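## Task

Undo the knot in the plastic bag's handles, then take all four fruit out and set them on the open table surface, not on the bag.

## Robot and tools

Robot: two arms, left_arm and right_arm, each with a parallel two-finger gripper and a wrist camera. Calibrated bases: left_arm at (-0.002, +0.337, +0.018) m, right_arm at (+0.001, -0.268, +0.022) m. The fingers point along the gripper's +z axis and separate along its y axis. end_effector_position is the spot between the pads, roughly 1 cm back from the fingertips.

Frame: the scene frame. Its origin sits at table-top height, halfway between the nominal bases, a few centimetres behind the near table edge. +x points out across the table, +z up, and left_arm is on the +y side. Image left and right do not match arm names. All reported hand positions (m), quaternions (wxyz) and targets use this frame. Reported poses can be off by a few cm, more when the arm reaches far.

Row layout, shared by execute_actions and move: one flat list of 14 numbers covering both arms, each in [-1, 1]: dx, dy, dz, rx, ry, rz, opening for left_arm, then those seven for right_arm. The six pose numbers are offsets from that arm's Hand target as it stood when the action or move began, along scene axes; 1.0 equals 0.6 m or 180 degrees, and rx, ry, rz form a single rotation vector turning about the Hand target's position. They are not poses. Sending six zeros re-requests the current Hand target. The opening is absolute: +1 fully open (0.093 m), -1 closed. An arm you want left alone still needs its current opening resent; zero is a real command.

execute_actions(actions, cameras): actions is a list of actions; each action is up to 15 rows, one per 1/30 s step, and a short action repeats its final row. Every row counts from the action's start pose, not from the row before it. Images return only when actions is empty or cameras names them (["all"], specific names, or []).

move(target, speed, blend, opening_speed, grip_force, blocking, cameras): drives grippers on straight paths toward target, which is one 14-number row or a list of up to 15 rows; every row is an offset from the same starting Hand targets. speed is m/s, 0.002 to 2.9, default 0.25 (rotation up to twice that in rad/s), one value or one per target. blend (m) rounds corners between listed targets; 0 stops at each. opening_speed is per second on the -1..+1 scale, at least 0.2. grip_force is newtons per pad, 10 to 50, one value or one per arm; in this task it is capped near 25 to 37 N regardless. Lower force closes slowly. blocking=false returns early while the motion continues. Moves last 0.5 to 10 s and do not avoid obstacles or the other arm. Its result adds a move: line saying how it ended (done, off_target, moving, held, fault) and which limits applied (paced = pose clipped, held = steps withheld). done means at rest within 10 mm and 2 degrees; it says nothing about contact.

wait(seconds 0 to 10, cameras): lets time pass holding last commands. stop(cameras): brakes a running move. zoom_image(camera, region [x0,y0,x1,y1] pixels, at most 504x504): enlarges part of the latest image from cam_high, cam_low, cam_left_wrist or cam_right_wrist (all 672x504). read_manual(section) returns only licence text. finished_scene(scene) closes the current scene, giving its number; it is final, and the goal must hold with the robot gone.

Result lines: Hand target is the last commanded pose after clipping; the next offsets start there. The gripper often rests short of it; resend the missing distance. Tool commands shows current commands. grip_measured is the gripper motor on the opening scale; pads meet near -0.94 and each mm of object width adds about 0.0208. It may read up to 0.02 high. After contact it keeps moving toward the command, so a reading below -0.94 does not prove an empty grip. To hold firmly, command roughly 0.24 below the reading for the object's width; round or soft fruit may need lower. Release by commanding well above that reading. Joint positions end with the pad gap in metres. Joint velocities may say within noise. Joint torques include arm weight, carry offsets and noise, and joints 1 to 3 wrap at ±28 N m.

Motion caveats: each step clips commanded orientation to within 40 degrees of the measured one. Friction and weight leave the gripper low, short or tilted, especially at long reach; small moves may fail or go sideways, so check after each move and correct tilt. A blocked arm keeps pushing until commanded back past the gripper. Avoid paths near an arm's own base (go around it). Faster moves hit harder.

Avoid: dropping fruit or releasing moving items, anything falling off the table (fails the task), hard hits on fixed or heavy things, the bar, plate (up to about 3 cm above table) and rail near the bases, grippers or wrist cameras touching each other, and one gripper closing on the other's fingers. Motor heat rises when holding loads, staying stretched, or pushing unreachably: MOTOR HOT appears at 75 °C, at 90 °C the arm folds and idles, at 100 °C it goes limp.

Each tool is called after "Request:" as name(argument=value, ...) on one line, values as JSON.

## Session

Request:
execute_actions(actions=[], cameras=["all"])

Scene clock: 0.00 s.
left_arm: end_effector_position=(+0.3770, +0.3850, +0.0878) grip_measured=+1.000 end_effector_quat_wxyz=(+0.539, -0.086, +0.835, +0.074) | right_arm: end_effector_position=(+0.3744, -0.3107, +0.0918) grip_measured=+1.000 end_effector_quat_wxyz=(+0.524, +0.124, +0.834, -0.117)
Joint positions: left_arm=[0.045 1.552 0.353 0.785 -0.183 -0.038 0.093] | right_arm=[0.021 1.54 0.375 0.705 0.399 0.101 0.093]
Joint velocities: within noise
Joint torques (N m): no reading
Motor temperatures (°C): left_arm=[22 30 38 29 21 24 22] | right_arm=[24 32 35 30 25 26 24]
Heat: left arm: 38 °C; right arm: 35 °C.
Hand target: left_arm +0.3785, +0.3847, +0.0907; +0.542, -0.086, +0.833, +0.073 | right_arm +0.3770, -0.3098, +0.0968; +0.530, +0.125, +0.831, -0.115
Tool commands: left_gripper/opening=+1.0 right_gripper/opening=+1.0

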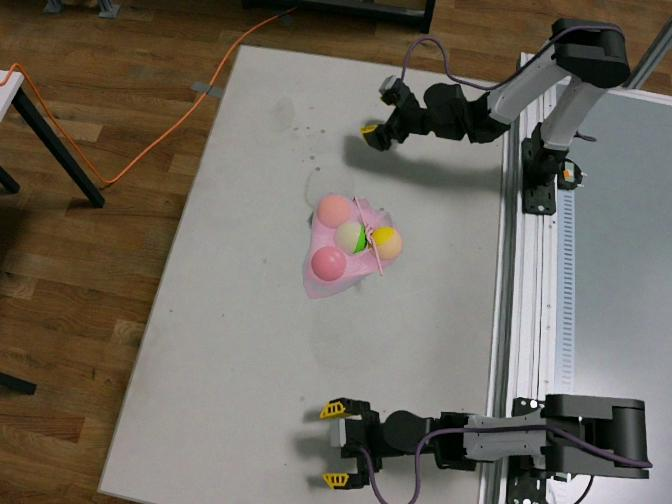

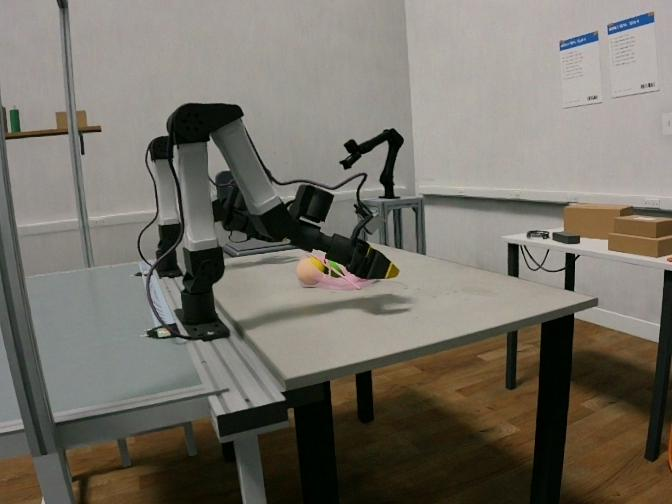

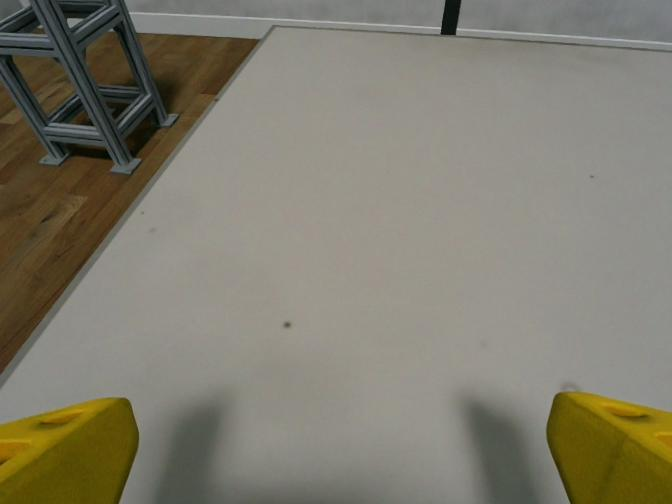

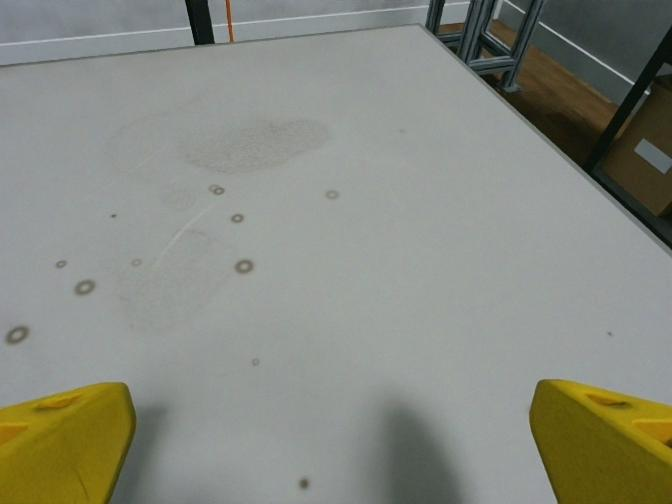

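Request:
zoom_image(camera="cam_high", region=[280, 170, 440, 320])

Request:
zoom_image(camera="cam_low", region=[280, 230, 420, 320])

Scaled by 3.150 from the camera's 672x504 image, which has a finer 960x720 frame.

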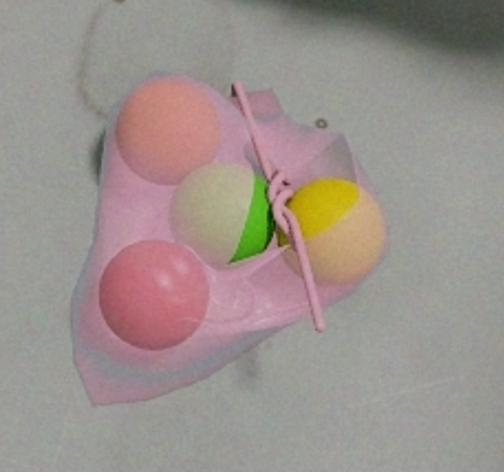

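Scaled by 3.600 from the camera's 672x504 image, which has a finer 960x720 frame.

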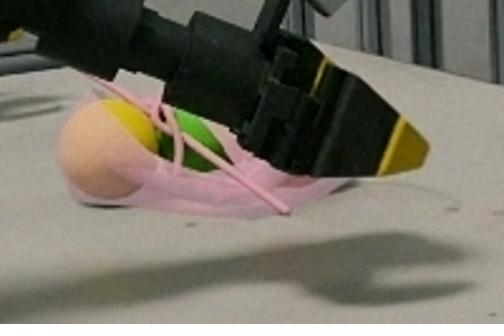

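Request:
move(target=[[0,0,0,0,0,0,1.0, -0.0617, 0.1, 0.2053, -0.0012, 0.1024, 0.1322, 1.0],[0,0,0,0,0,0,1.0, -0.0067, 0.4397, 0.2053, -0.0023, 0.2048, 0.2644, 1.0]], speed=0.25, blend=[0.04, 0], cameras=["cam_right_wrist", "cam_high"])

Scene clock: 36.27 s.
left_arm: end_effector_position=(+0.3770, +0.3850, +0.0878) grip_measured=+1.000 end_effector_quat_wxyz=(+0.539, -0.086, +0.835, +0.074) | right_arm: end_effector_position=(+0.3741, -0.0500, +0.2199) grip_measured=+1.000 end_effector_quat_wxyz=(+0.260, -0.259, +0.928, +0.065)
Joint positions: left_arm=[0.045 1.552 0.353 0.785 -0.183 -0.038 0.093] | right_arm=[0.51 1.712 1.59 -0.909 0.037 -0.007 0.093]
Joint torques (N m): left_arm=[-0.23 -4.94 6.31 2.21 -0.03 0.01] | right_arm=[0.09 -6.8 9.77 0.94 -0.08 0.25]
Motor temperatures (°C): left_arm=[22 32 39 36 21 24 22] | right_arm=[24 35 37 35 25 26 24]
Heat: left arm: 39 °C; right arm: 37 °C.
Hand target: left_arm +0.3785, +0.3847, +0.0907; +0.542, -0.086, +0.833, +0.073 | right_arm +0.3729, -0.0461, +0.2200; +0.250, -0.259, +0.931, +0.070
Off the commanded pose: left_arm 0.003 m, 0 deg | right_arm 0.004 m, 1 deg.
move: done
Images, in order (width x height): cam_high 672x504, cam_right_wrist 672x504.

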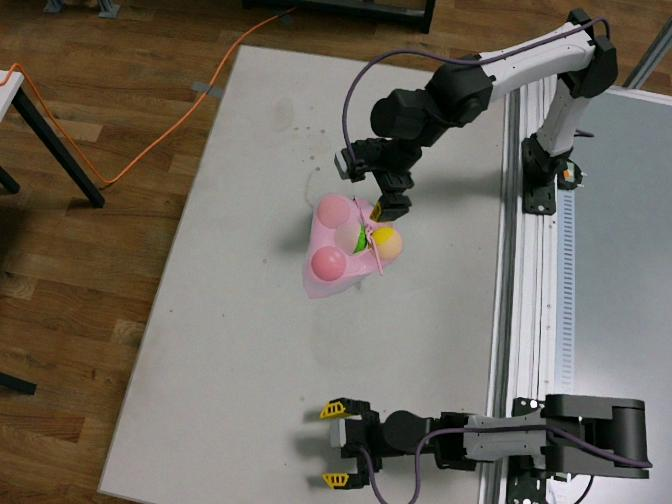

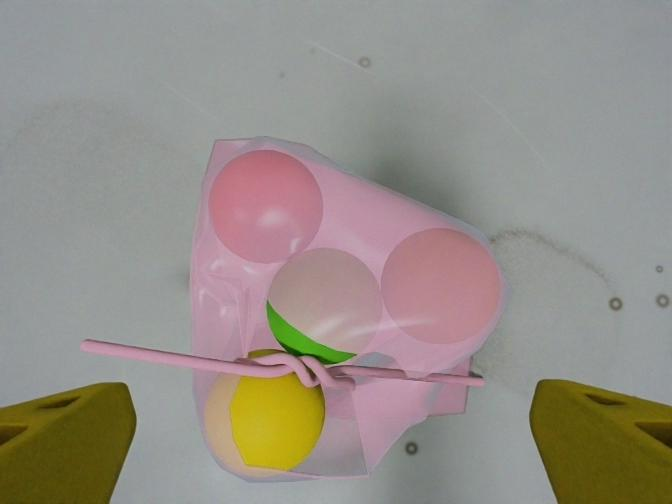

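Request:
zoom_image(camera="cam_right_wrist", region=[70, 220, 500, 500])

Request:
zoom_image(camera="cam_right_wrist", region=[220, 310, 400, 430])

Scaled by 1.172 from the camera's 672x504 image, which has a finer 960x720 frame.

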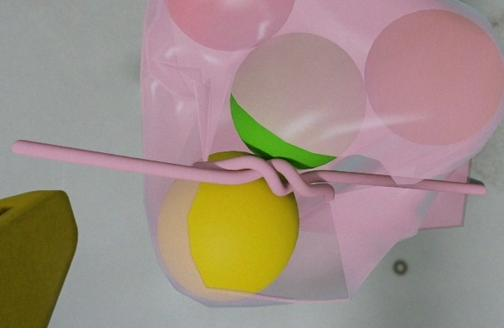

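Scaled by 2.800 from the camera's 672x504 image, which has a finer 960x720 frame.

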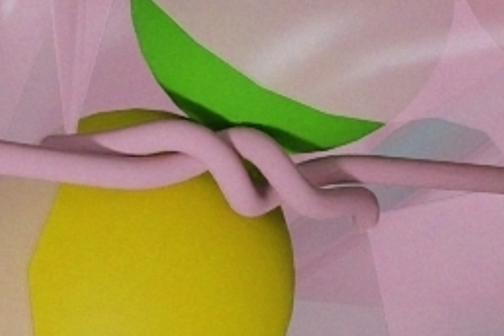

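Request:
move(target=[0,0,0,0,0,0,1.0, -0.0015, -0.0332, -0.05, 0.0528, 0.1799, -0.5149, -0.2], speed=0.5, cameras=["cam_right_wrist", "cam_low"])

Scene clock: 131.00 s.
left_arm: end_effector_position=(+0.3770, +0.3850, +0.0878) grip_measured=+1.000 end_effector_quat_wxyz=(+0.539, -0.086, +0.835, +0.074) | right_arm: end_effector_position=(+0.3708, -0.0670, +0.1929) grip_measured=-0.197 end_effector_quat_wxyz=(+0.025, +0.523, +0.851, +0.033)
Joint positions: left_arm=[0.045 1.552 0.353 0.785 -0.183 -0.038 0.093] | right_arm=[0.477 2.135 2.196 -1.554 0.035 1.621 0.036]
Joint torques (N m): left_arm=[-0.27 -4.89 6.41 2.23 -0.08 0.04] | right_arm=[-0.79 -8.94 7.98 0.18 -0.04 0.23]
Motor temperatures (°C): left_arm=[22 32 39 41 21 24 22] | right_arm=[24 39 44 31 24 26 24]
Heat: left arm: 41 °C; right arm: 44 °C.
Hand target: left_arm +0.3785, +0.3847, +0.0907; +0.542, -0.086, +0.833, +0.073 | right_arm +0.3720, -0.0660, +0.1900; +0.000, +0.530, +0.848, +0.000
Off the commanded pose: left_arm 0.003 m, 0 deg | right_arm 0.003 m, 5 deg.
joint sent to its limit (right arm) — joint 4 (wrist pitch), lower limit. The joint targets are off in orientation, not in position.
move: off_target (right_arm)
Images, in order (width x height): cam_low 672x504, cam_right_wrist 672x504.

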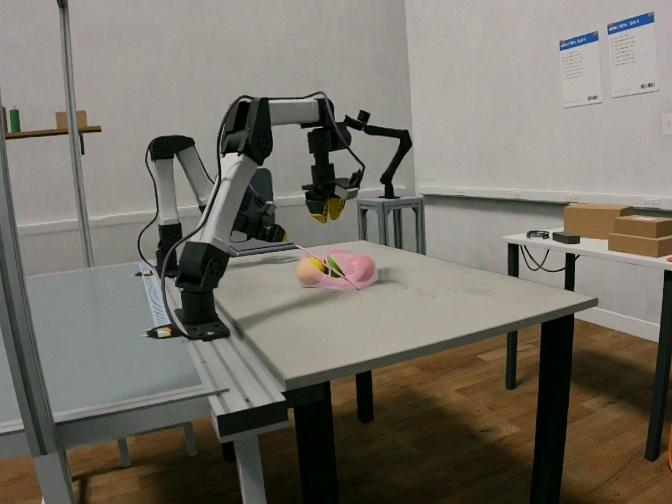

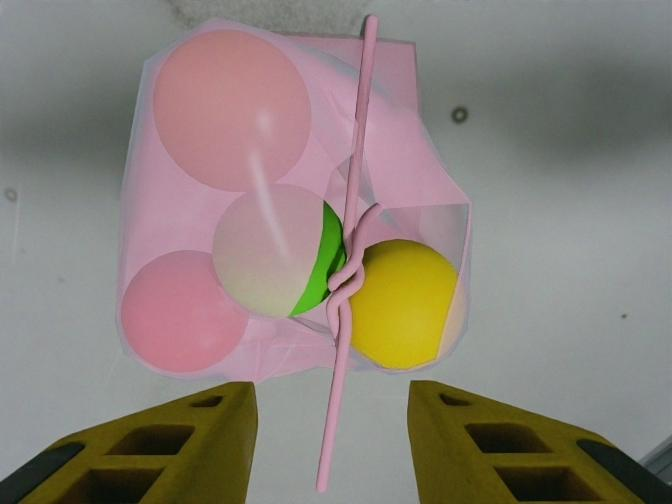

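Request:
zoom_image(camera="cam_right_wrist", region=[260, 160, 440, 360])

Request:
zoom_image(camera="cam_low", region=[270, 230, 400, 310])

Scaled by 2.520 from the camera's 672x504 image, which has a finer 960x720 frame.

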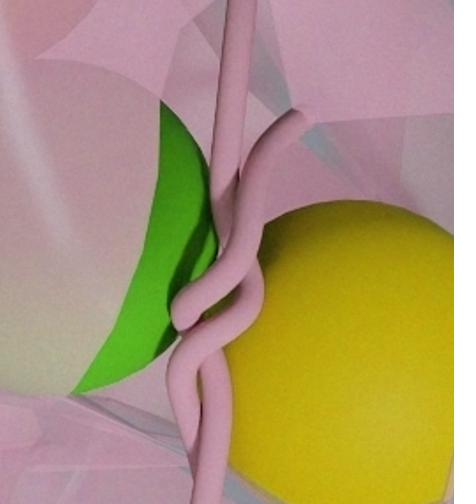

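Scaled by 3.877 from the camera's 672x504 image, which has a finer 960x720 frame.

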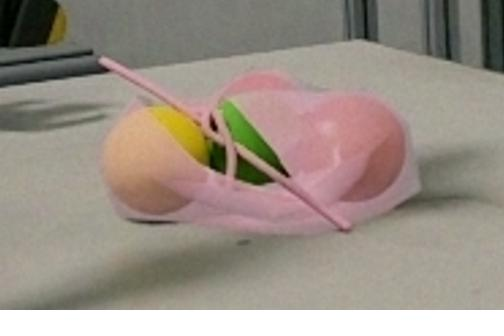

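Request:
move(target=[0,0,0,0,0,0,1.0, -0.079, -0.0728, -0.1295, -0.0362, -0.2579, 0.5933, -0.5], speed=0.5, cameras=["cam_right_wrist", "cam_low"])

Scene clock: 194.77 s.
left_arm: end_effector_position=(+0.3770, +0.3850, +0.0878) grip_measured=+1.000 end_effector_quat_wxyz=(+0.539, -0.086, +0.835, +0.074) | right_arm: end_effector_position=(+0.3210, -0.1108, +0.1044) grip_measured=-0.497 end_effector_quat_wxyz=(+0.290, -0.379, +0.868, +0.136)
Joint positions: left_arm=[0.045 1.552 0.353 0.785 -0.183 -0.038 0.093] | right_arm=[0.282 1.46 0.824 -0.352 -0.291 -0.416 0.021]
Joint torques (N m): left_arm=[-0.34 -4.89 6.37 2.23 -0.05 0.03] | right_arm=[-1.03 -7.69 5.81 1.58 -0.36 0.06]
Heat: left arm: 43 °C; right arm: 43 °C.
Hand target: left_arm +0.3785, +0.3847, +0.0907; +0.542, -0.086, +0.833, +0.073 | right_arm +0.3247, -0.1096, +0.1123; +0.312, -0.382, +0.858, +0.139
Off the commanded pose: left_arm 0.003 m, 0 deg | right_arm 0.009 m, 3 deg.
move: off_target (right_arm)
Images, in order (width x height): cam_low 672x504, cam_right_wrist 672x504.

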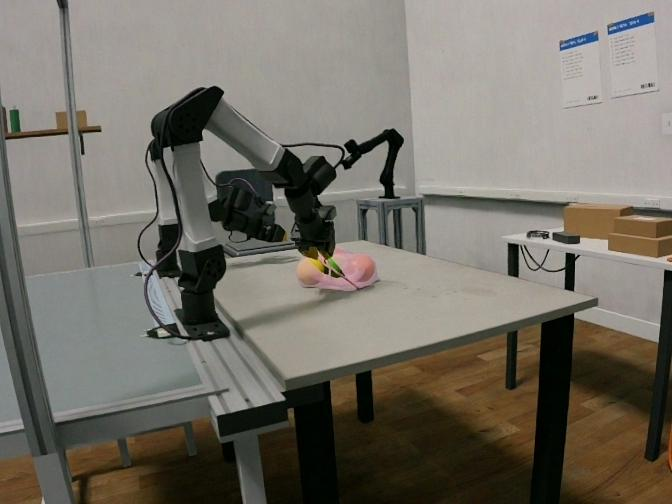

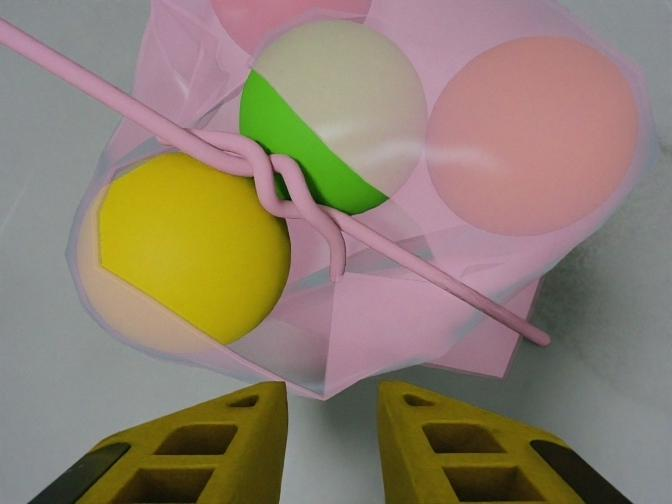

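Request:
move(target=[0,0,0,0,0,0,1.0, 0.0323, 0.0358, -0.0545, 0,0,0, -0.5], speed=0.08, cameras=["cam_right_wrist"])

Scene clock: 212.37 s.
left_arm: end_effector_position=(+0.3770, +0.3850, +0.0878) grip_measured=+1.000 end_effector_quat_wxyz=(+0.539, -0.086, +0.835, +0.074) | right_arm: end_effector_position=(+0.3416, -0.0910, +0.0835) grip_measured=-0.497 end_effector_quat_wxyz=(+0.308, -0.384, +0.859, +0.142)
Joint positions: left_arm=[0.045 1.552 0.353 0.785 -0.183 -0.038 0.093] | right_arm=[0.313 1.586 0.824 -0.183 -0.29 -0.397 0.021]
Joint torques (N m): left_arm=[-0.24 -4.9 6.28 2.24 -0.06 0.02] | right_arm=[0.54 -5.39 6.04 1.58 -0.06 0.26]
Heat: left arm: 44 °C; right arm: 42 °C.
Hand target: left_arm +0.3785, +0.3847, +0.0907; +0.542, -0.086, +0.833, +0.073 | right_arm +0.3440, -0.0881, +0.0796; +0.312, -0.382, +0.858, +0.139
Off the commanded pose: left_arm 0.003 m, 0 deg | right_arm 0.005 m, 1 deg.
move: done
Images, in order (width x height): cam_right_wrist 672x504.

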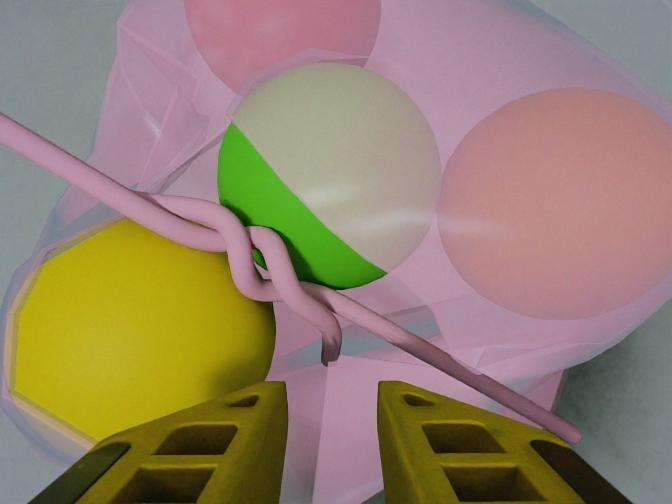

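Request:
move(target=[0,0,0,0,0,0,1.0, 0.0022, 0.0145, -0.0158, 0,0,0, -0.65], speed=0.05, cameras=["cam_right_wrist"])

Scene clock: 228.00 s.
left_arm: end_effector_position=(+0.3770, +0.3850, +0.0878) grip_measured=+1.000 end_effector_quat_wxyz=(+0.539, -0.086, +0.835, +0.074) | right_arm: end_effector_position=(+0.3450, -0.0818, +0.0766) grip_measured=-0.648 end_effector_quat_wxyz=(+0.311, -0.384, +0.858, +0.141)
Joint positions: left_arm=[0.045 1.552 0.353 0.785 -0.183 -0.038 0.093] | right_arm=[0.339 1.622 0.824 -0.134 -0.275 -0.376 0.014]
Joint torques (N m): left_arm=[-0.31 -4.92 6.35 2.22 -0.06 0.03] | right_arm=[0.53 -5.65 5.3 1.64 -0.06 0.24]
Motor temperatures (°C): left_arm=[22 31 39 44 21 24 22] | right_arm=[24 39 39 31 24 26 24]
Heat: left arm: 44 °C; right arm: 39 °C.
Hand target: left_arm +0.3785, +0.3847, +0.0907; +0.542, -0.086, +0.833, +0.073 | right_arm +0.3453, -0.0794, +0.0701; +0.312, -0.382, +0.858, +0.139
Off the commanded pose: left_arm 0.003 m, 0 deg | right_arm 0.007 m, 0 deg.
move: done
Images, in order (width x height): cam_right_wrist 672x504.

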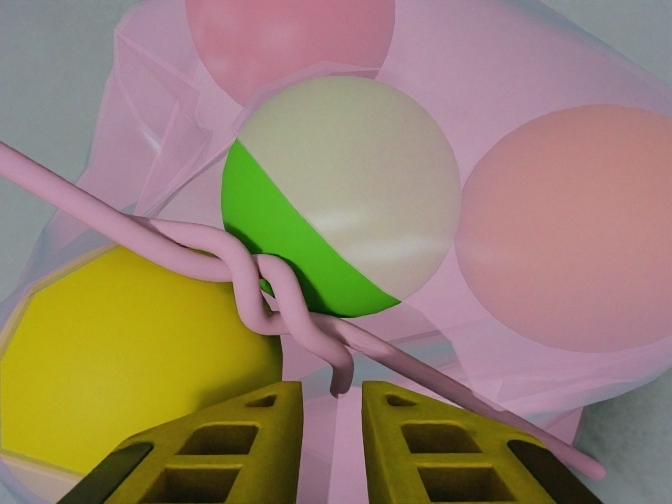

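Request:
move(target=[0,0,0,0,0,0,1.0, 0.0135, 0.015, -0.0397, 0,0,0, -0.65], speed=0.04, cameras=["cam_right_wrist", "cam_low"])

Scene clock: 240.70 s.
left_arm: end_effector_position=(+0.3770, +0.3850, +0.0878) grip_measured=+1.000 end_effector_quat_wxyz=(+0.539, -0.086, +0.835, +0.074) | right_arm: end_effector_position=(+0.3565, -0.0727, +0.0563) grip_measured=-0.648 end_effector_quat_wxyz=(+0.317, -0.383, +0.856, +0.141)
Joint positions: left_arm=[0.045 1.552 0.353 0.785 -0.183 -0.038 0.093] | right_arm=[0.352 1.718 0.824 -0.022 -0.265 -0.362 0.014]
Joint torques (N m): left_arm=[-0.28 -4.92 6.34 2.21 -0.05 0.02] | right_arm=[0.73 -5.86 4.97 1.58 -0.04 0.21]
Heat: left arm: 44 °C; right arm: 39 °C.
Hand target: left_arm +0.3785, +0.3847, +0.0907; +0.542, -0.086, +0.833, +0.073 | right_arm +0.3534, -0.0705, +0.0462; +0.312, -0.382, +0.859, +0.139
Off the commanded pose: left_arm 0.003 m, 0 deg | right_arm 0.011 m, 1 deg.
move: off_target (right_arm)
Images, in order (width x height): cam_low 672x504, cam_right_wrist 672x504.

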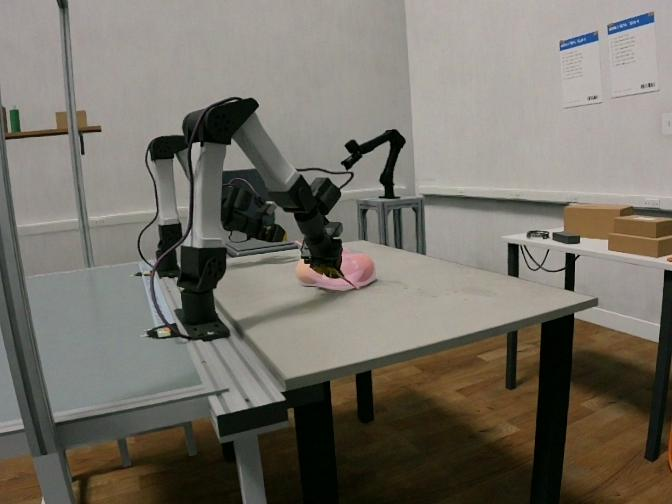

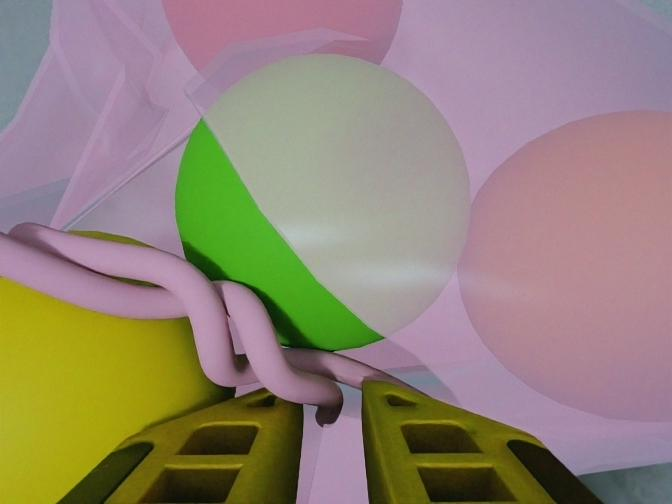

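Request:
move(target=[0,0,0,0,0,0,1.0, 0.0045, 0.0075, -0.0133, 0,0,0, -0.65], speed=0.03, cameras=["cam_right_wrist"])

Scene clock: 253.03 s.
left_arm: end_effector_position=(+0.3770, +0.3850, +0.0878) grip_measured=+1.000 end_effector_quat_wxyz=(+0.539, -0.086, +0.835, +0.074) | right_arm: end_effector_position=(+0.3588, -0.0685, +0.0477) grip_measured=-0.648 end_effector_quat_wxyz=(+0.317, -0.382, +0.857, +0.141)
Joint positions: left_arm=[0.045 1.552 0.353 0.785 -0.183 -0.038 0.093] | right_arm=[0.361 1.754 0.824 0.015 -0.26 -0.354 0.014]
Joint torques (N m): left_arm=[-0.23 -4.93 6.32 2.24 -0.07 0.02] | right_arm=[0.81 -5.98 5 1.58 -0.07 0.22]
Heat: left arm: 45 °C; right arm: 38 °C.
Hand target: left_arm +0.3785, +0.3847, +0.0907; +0.542, -0.086, +0.833, +0.073 | right_arm +0.3561, -0.0660, +0.0383; +0.312, -0.382, +0.859, +0.139
Off the commanded pose: left_arm 0.003 m, 0 deg | right_arm 0.010 m, 1 deg.
move: done
Images, in order (width x height): cam_right_wrist 672x504.

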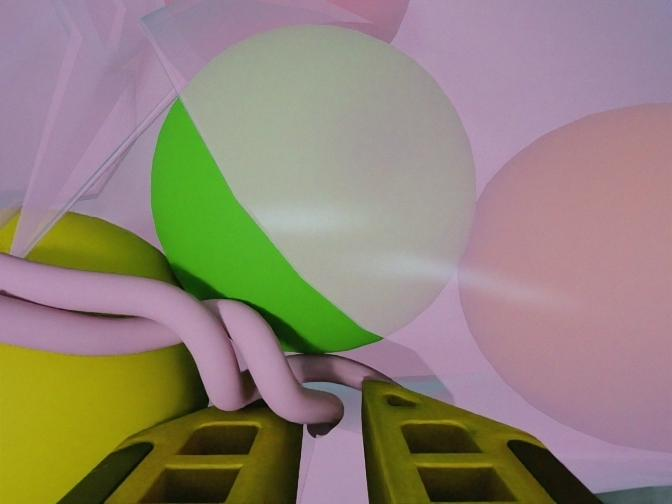

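Request:
move(target=[0,0,0,0,0,0,1.0, 0, 0, 0, 0,0,0, -1.0], speed=0.05, opening_speed=0.4, cameras=["cam_right_wrist"])

Scene clock: 260.07 s.
left_arm: end_effector_position=(+0.3770, +0.3850, +0.0878) grip_measured=+1.000 end_effector_quat_wxyz=(+0.539, -0.086, +0.835, +0.074) | right_arm: end_effector_position=(+0.3590, -0.0687, +0.0477) grip_measured=-0.895 end_effector_quat_wxyz=(+0.317, -0.382, +0.857, +0.140)
Joint positions: left_arm=[0.045 1.552 0.353 0.785 -0.183 -0.038 0.093] | right_arm=[0.361 1.754 0.824 0.016 -0.258 -0.354 0.002]
Joint torques (N m): left_arm=[-0.27 -5.07 6.24 2.22 -0.05 0.01] | right_arm=[0.76 -6.04 5.03 1.58 -0.07 0.23]
Heat: left arm: 45 °C; right arm: 38 °C.
Hand target: left_arm +0.3785, +0.3847, +0.0907; +0.542, -0.086, +0.833, +0.073 | right_arm +0.3562, -0.0659, +0.0383; +0.312, -0.382, +0.858, +0.139
Off the commanded pose: left_arm 0.003 m, 0 deg | right_arm 0.010 m, 1 deg.
move: done
Images, in order (width x height): cam_right_wrist 672x504.

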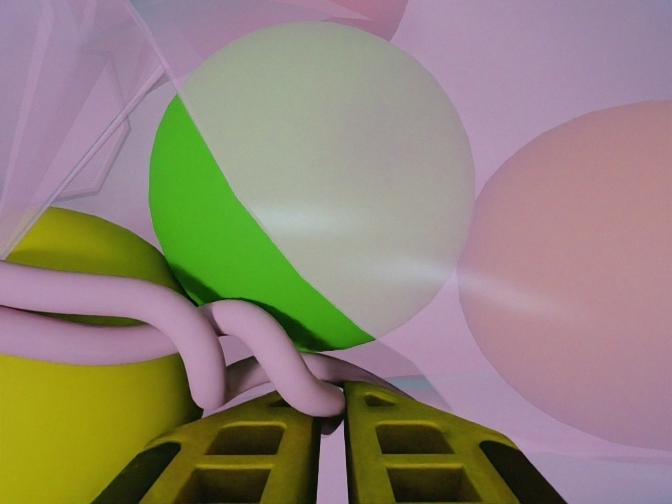

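Request:
move(target=[0,0,0,0,0,0,1.0, 0.0017, -0.0272, 0.0833, 0,0,0, -1.0], speed=0.06, cameras=["cam_right_wrist", "cam_high", "cam_low"])

Scene clock: 269.37 s.
left_arm: end_effector_position=(+0.3770, +0.3850, +0.0878) grip_measured=+1.000 end_effector_quat_wxyz=(+0.539, -0.086, +0.835, +0.074) | right_arm: end_effector_position=(+0.3531, -0.0834, +0.0706) grip_measured=-0.895 end_effector_quat_wxyz=(+0.300, -0.378, +0.865, +0.136)
Joint positions: left_arm=[0.045 1.552 0.353 0.785 -0.183 -0.038 0.093] | right_arm=[0.332 1.667 0.863 -0.153 -0.262 -0.373 0.002]
Joint torques (N m): left_arm=[-0.25 -4.96 6.35 2.23 -0.05 0.04] | right_arm=[-0.8 -10.03 8.87 0.97 -0.31 0.05]
Heat: left arm: 45 °C; right arm: 38 °C.
Hand target: left_arm +0.3785, +0.3847, +0.0907; +0.542, -0.086, +0.833, +0.073 | right_arm +0.3572, -0.0823, +0.0884; +0.312, -0.382, +0.859, +0.139
Off the commanded pose: left_arm 0.003 m, 0 deg | right_arm 0.018 m, 2 deg.
move: off_target (right_arm)
Images, in order (width x height): cam_high 672x504, cam_low 672x504, cam_right_wrist 672x504.

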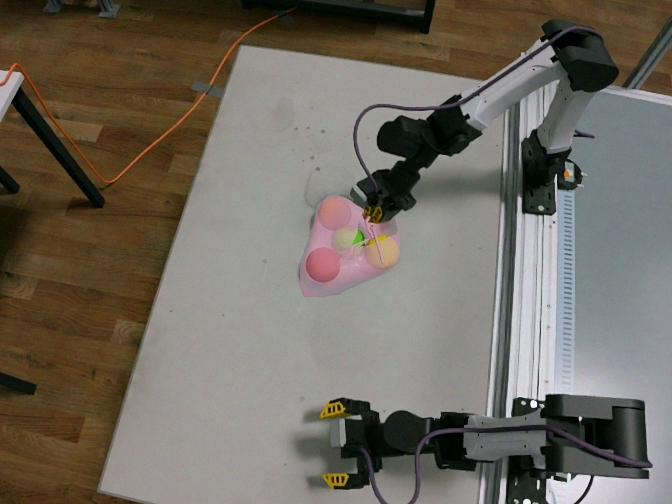

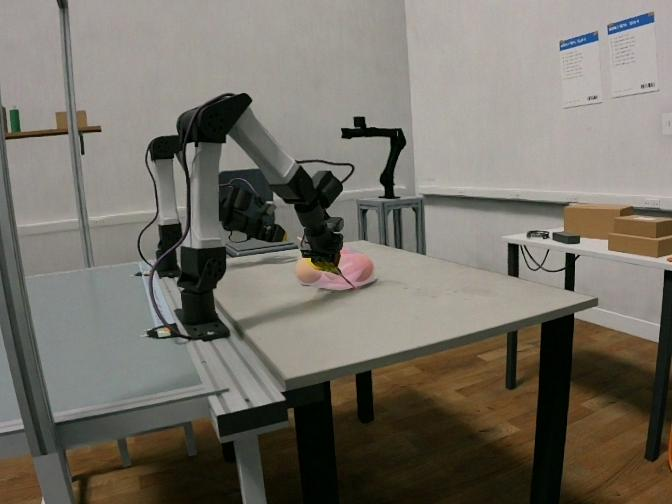

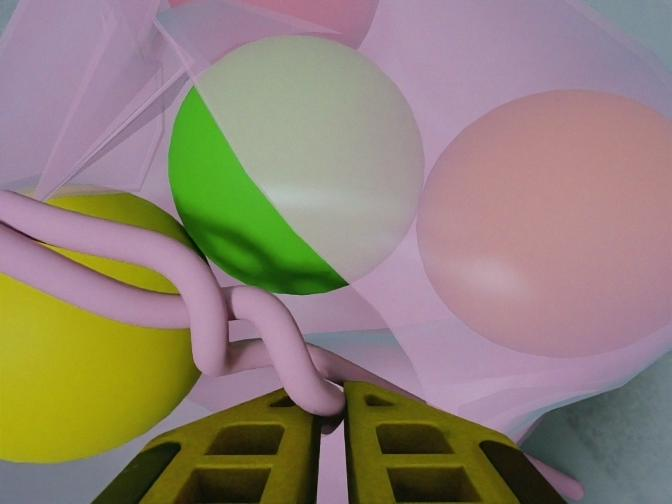

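Request:
move(target=[0,0,0,0,0,0,1.0, 0.005, -0.0667, 0.0833, 0,0,0, -1.0], speed=0.06, cameras=["cam_right_wrist", "cam_high"])

Request:
zoom_image(camera="cam_high", region=[280, 170, 440, 320])

Scene clock: 273.97 s.
left_arm: end_effector_position=(+0.3770, +0.3850, +0.0878) grip_measured=+1.000 end_effector_quat_wxyz=(+0.539, -0.086, +0.835, +0.074) | right_arm: end_effector_position=(+0.3580, -0.1224, +0.1193) grip_measured=-0.895 end_effector_quat_wxyz=(+0.298, -0.378, +0.866, +0.137)
Joint positions: left_arm=[0.045 1.552 0.353 0.785 -0.183 -0.038 0.093] | right_arm=[0.204 1.557 0.974 -0.411 -0.336 -0.481 0.002]
Joint torques (N m): left_arm=[-0.34 -4.92 6.37 2.22 -0.05 0.01] | right_arm=[-0.81 -9.39 9.61 0.95 -0.35 -0.01]
Heat: left arm: 45 °C; right arm: 39 °C.
Hand target: left_arm +0.3785, +0.3847, +0.0907; +0.542, -0.086, +0.833, +0.073 | right_arm +0.3602, -0.1222, +0.1383; +0.312, -0.382, +0.858, +0.139
Off the commanded pose: left_arm 0.003 m, 0 deg | right_arm 0.019 m, 2 deg.
move: off_target (right_arm)
Images, in order (width x height): cam_high 672x504, cam_right_wrist 672x504.

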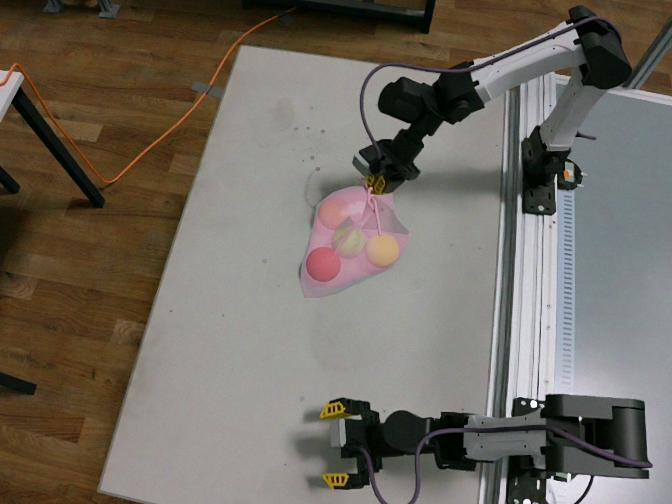

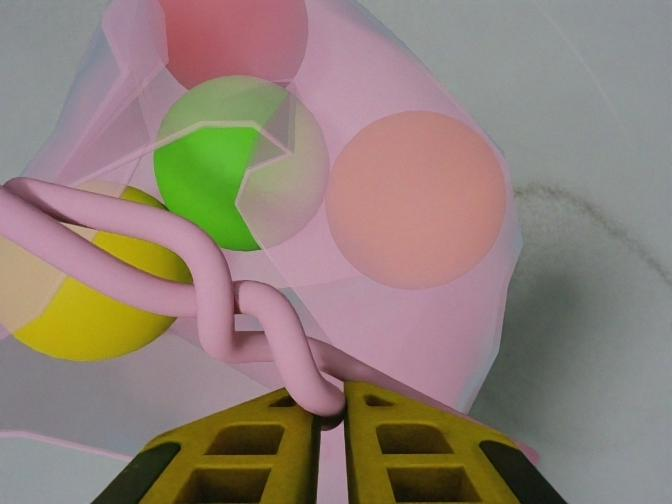

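Scaled by 3.150 from the camera's 672x504 image, which has a finer 960x720 frame.

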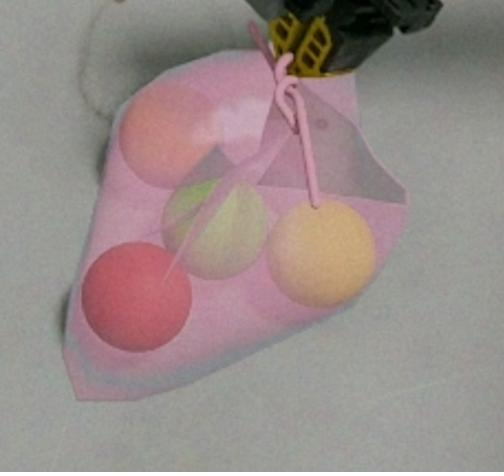

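Request:
move(target=[0,0,0,0,0,0,1.0, 0.0, -0.1, 0.1, 0,0,0, -1.0], speed=0.06, cameras=["cam_right_wrist", "cam_high", "cam_low"])

Request:
zoom_image(camera="cam_high", region=[280, 140, 440, 310])

Scene clock: 283.33 s.
left_arm: end_effector_position=(+0.3770, +0.3850, +0.0878) grip_measured=+1.000 end_effector_quat_wxyz=(+0.539, -0.086, +0.835, +0.074) | right_arm: end_effector_position=(+0.3610, -0.1818, +0.1775) grip_measured=-0.895 end_effector_quat_wxyz=(+0.294, -0.377, +0.867, +0.140)
Joint positions: left_arm=[0.045 1.552 0.353 0.785 -0.183 -0.038 0.093] | right_arm=[0.003 1.505 1.18 -0.747 -0.444 -0.666 0.002]
Joint torques (N m): left_arm=[-0.27 -5 6.32 2.22 -0.06 0.01] | right_arm=[-0.81 -9.24 9.77 0.77 -0.44 0.04]
Heat: left arm: 46 °C; right arm: 40 °C.
Hand target: left_arm +0.3785, +0.3847, +0.0907; +0.542, -0.086, +0.833, +0.073 | right_arm +0.3601, -0.1823, +0.1983; +0.312, -0.382, +0.859, +0.139
Off the commanded pose: left_arm 0.003 m, 0 deg | right_arm 0.021 m, 2 deg.
move: off_target (right_arm)
Images, in order (width x height): cam_high 672x504, cam_low 672x504, cam_right_wrist 672x504.

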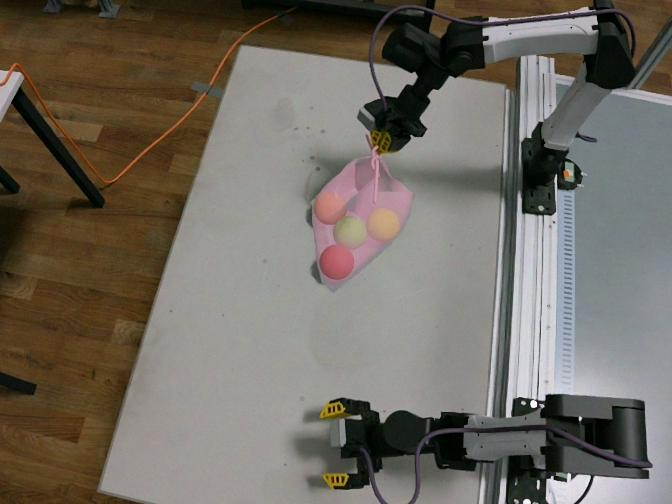

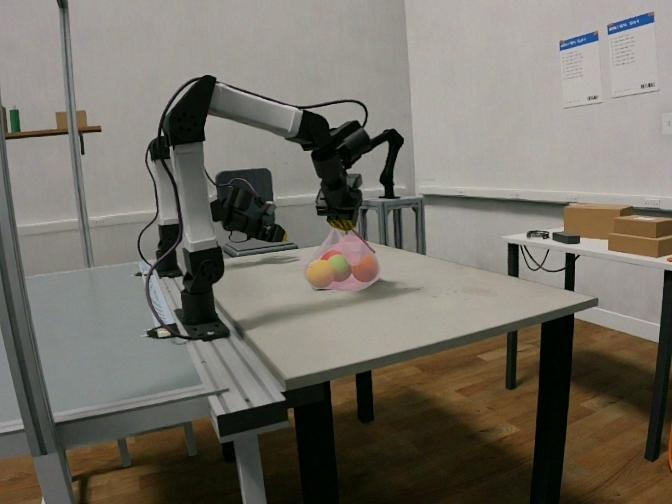

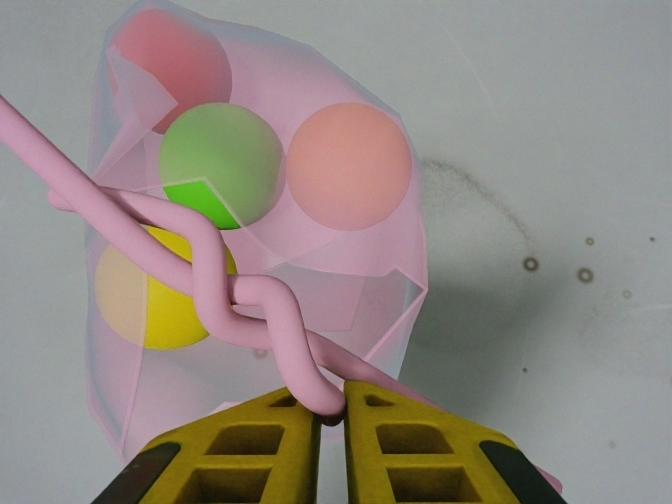

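Scaled by 2.965 from the camera's 672x504 image, which has a finer 960x720 frame.

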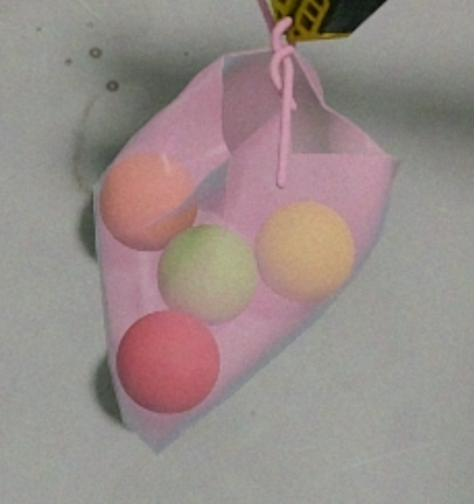

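Request:
move(target=[0,0,0,0,0,0,1.0, 0.0, -0.0667, 0.0667, 0,0,0, -1.0], speed=0.06, cameras=["cam_right_wrist", "cam_high", "cam_low"])

Request:
zoom_image(camera="cam_low", region=[280, 180, 430, 310])

Scene clock: 295.97 s.
left_arm: end_effector_position=(+0.3770, +0.3850, +0.0878) grip_measured=+1.000 end_effector_quat_wxyz=(+0.539, -0.086, +0.835, +0.074) | right_arm: end_effector_position=(+0.3596, -0.2230, +0.2259) grip_measured=-0.895 end_effector_quat_wxyz=(+0.302, -0.378, +0.865, +0.135)
Joint positions: left_arm=[0.045 1.552 0.353 0.785 -0.183 -0.038 0.093] | right_arm=[-0.135 1.505 1.377 -0.989 -0.504 -0.804 0.002]
Joint torques (N m): left_arm=[-0.28 -4.93 6.27 2.23 -0.07 0.02] | right_arm=[-0.92 -6.61 9.74 0.75 -0.56 0.02]
Heat: left arm: 46 °C; right arm: 42 °C.
Hand target: left_arm +0.3785, +0.3847, +0.0907; +0.542, -0.086, +0.833, +0.073 | right_arm +0.3602, -0.2223, +0.2383; +0.312, -0.382, +0.858, +0.139
Off the commanded pose: left_arm 0.003 m, 0 deg | right_arm 0.012 m, 2 deg.
move: off_target (right_arm)
Images, in order (width x height): cam_high 672x504, cam_low 672x504, cam_right_wrist 672x504.

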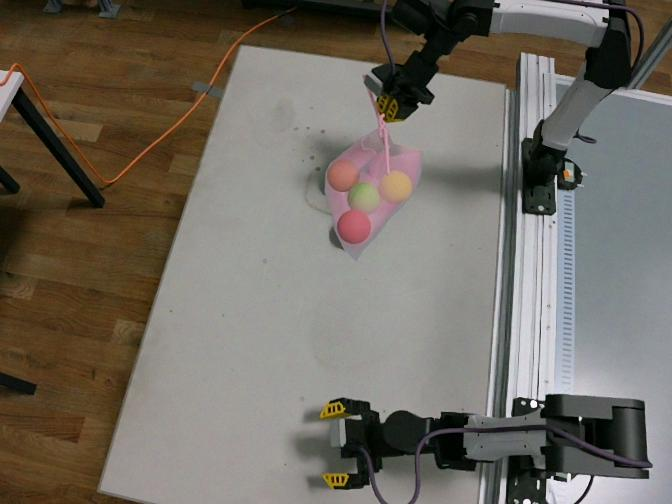

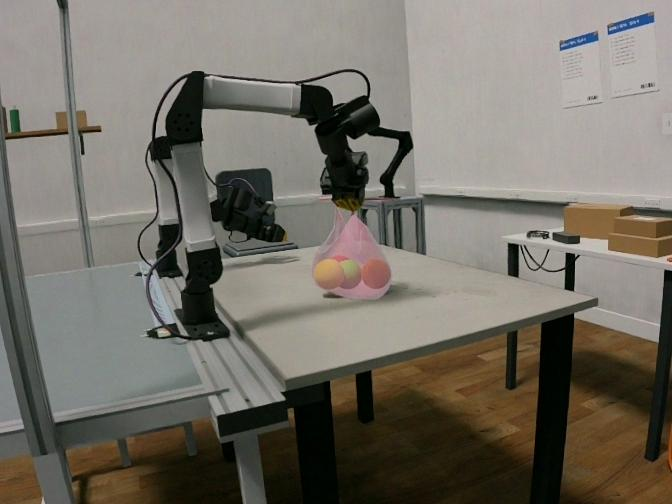

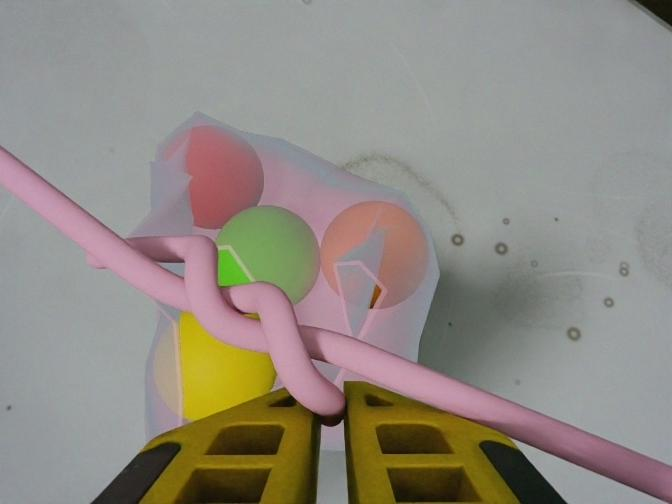

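Scaled by 3.360 from the camera's 672x504 image, which has a finer 960x720 frame.

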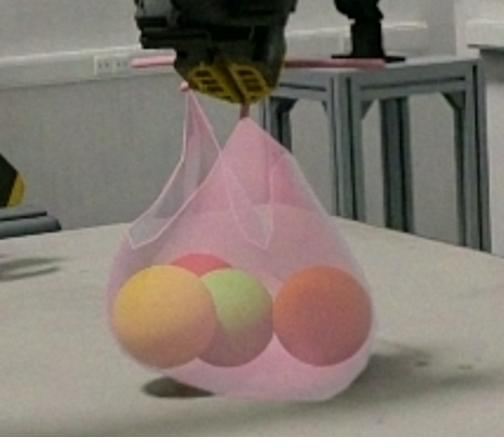

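Request:
move(target=[-0.1308, -0.4412, 0.2655, 0.0149, 0.0655, -0.3749, 0.5, -0.042, 0.1872, -0.0055, 0,0,0, -1.0], speed=0.25, cameras=["all"])

Scene clock: 337.43 s.
left_arm: end_effector_position=(+0.3057, +0.1233, +0.2484) grip_measured=+0.502 end_effector_quat_wxyz=(+0.425, +0.398, +0.787, -0.206) | right_arm: end_effector_position=(+0.3323, -0.1126, +0.2230) grip_measured=-0.895 end_effector_quat_wxyz=(+0.283, -0.383, +0.868, +0.144)
Joint positions: left_arm=[-0.45 1.229 1.018 -0.429 0.376 0.304 0.069] | right_arm=[0.263 1.443 1.297 -0.864 -0.318 -0.439 0.002]
Joint torques (N m): left_arm=[-0.66 -3.3 10.91 1.5 0.47 0.18] | right_arm=[0.43 -8.7 6.17 1.58 -0.11 0.25]
Motor temperatures (°C): left_arm=[22 31 40 46 21 24 22] | right_arm=[24 40 44 30 25 26 25]
Heat: left arm: 46 °C; right arm: 44 °C.
Hand target: left_arm +0.3001, +0.1200, +0.2501; +0.410, +0.410, +0.787, -0.213 | right_arm +0.3350, -0.1100, +0.2350; +0.312, -0.382, +0.858, +0.139
Off the commanded pose: left_arm 0.007 m, 2 deg | right_arm 0.013 m, 4 deg.
move: off_target (right_arm)

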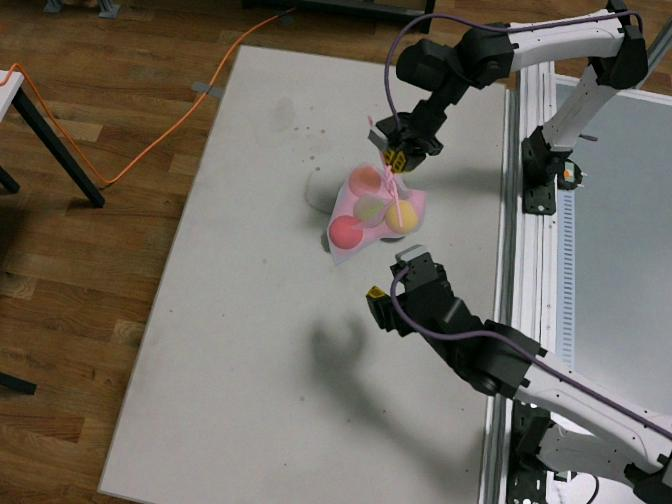

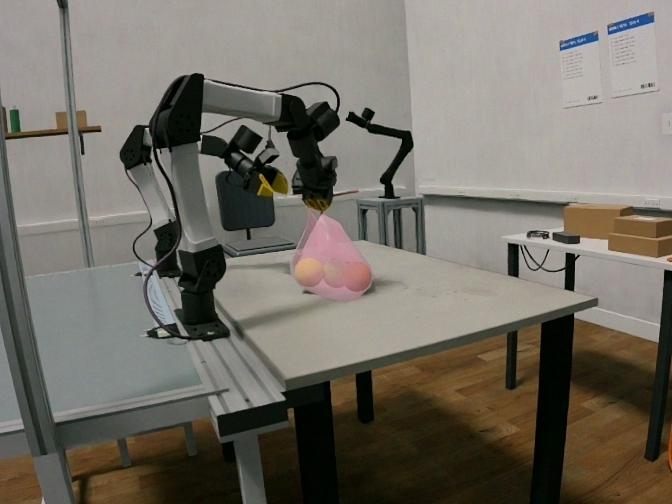

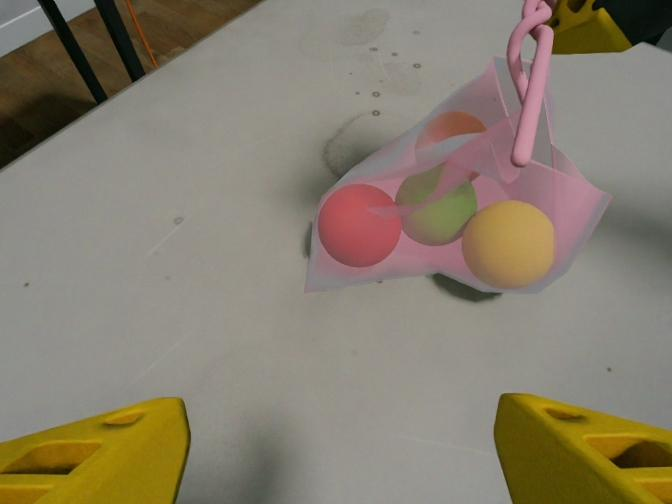

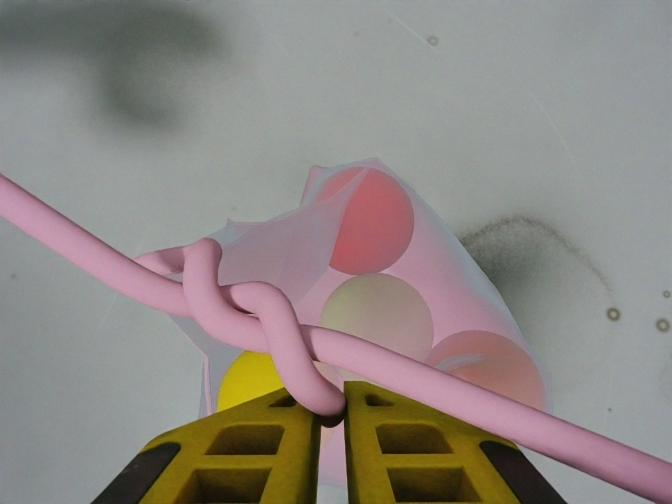

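Request:
zoom_image(camera="cam_left_wrist", region=[430, 0, 640, 210])

Request:
zoom_image(camera="cam_low", region=[250, 150, 400, 310])

Request:
zoom_image(camera="cam_right_wrist", region=[60, 160, 400, 430])

Scaled by 2.400 from the camera's 672x504 image, which has a finer 960x720 frame.

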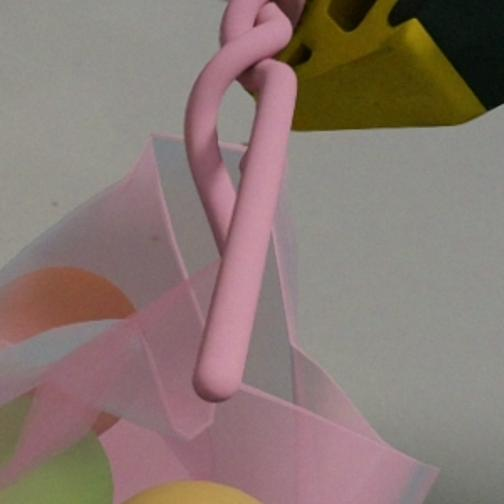

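Scaled by 3.150 from the camera's 672x504 image, which has a finer 960x720 frame.

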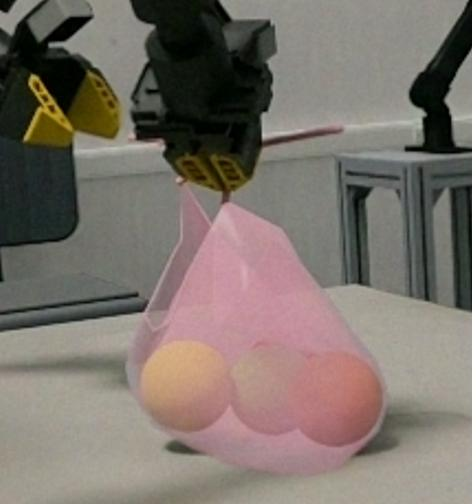

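Scaled by 1.482 from the camera's 672x504 image, which has a finer 960x720 frame.

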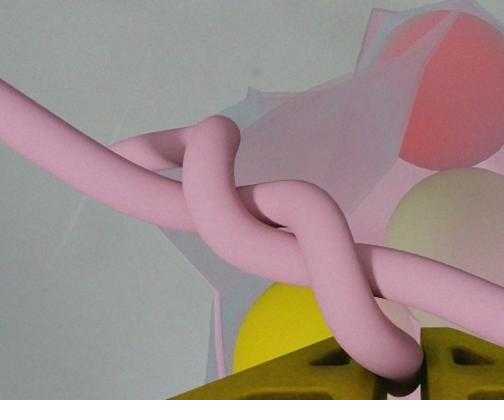

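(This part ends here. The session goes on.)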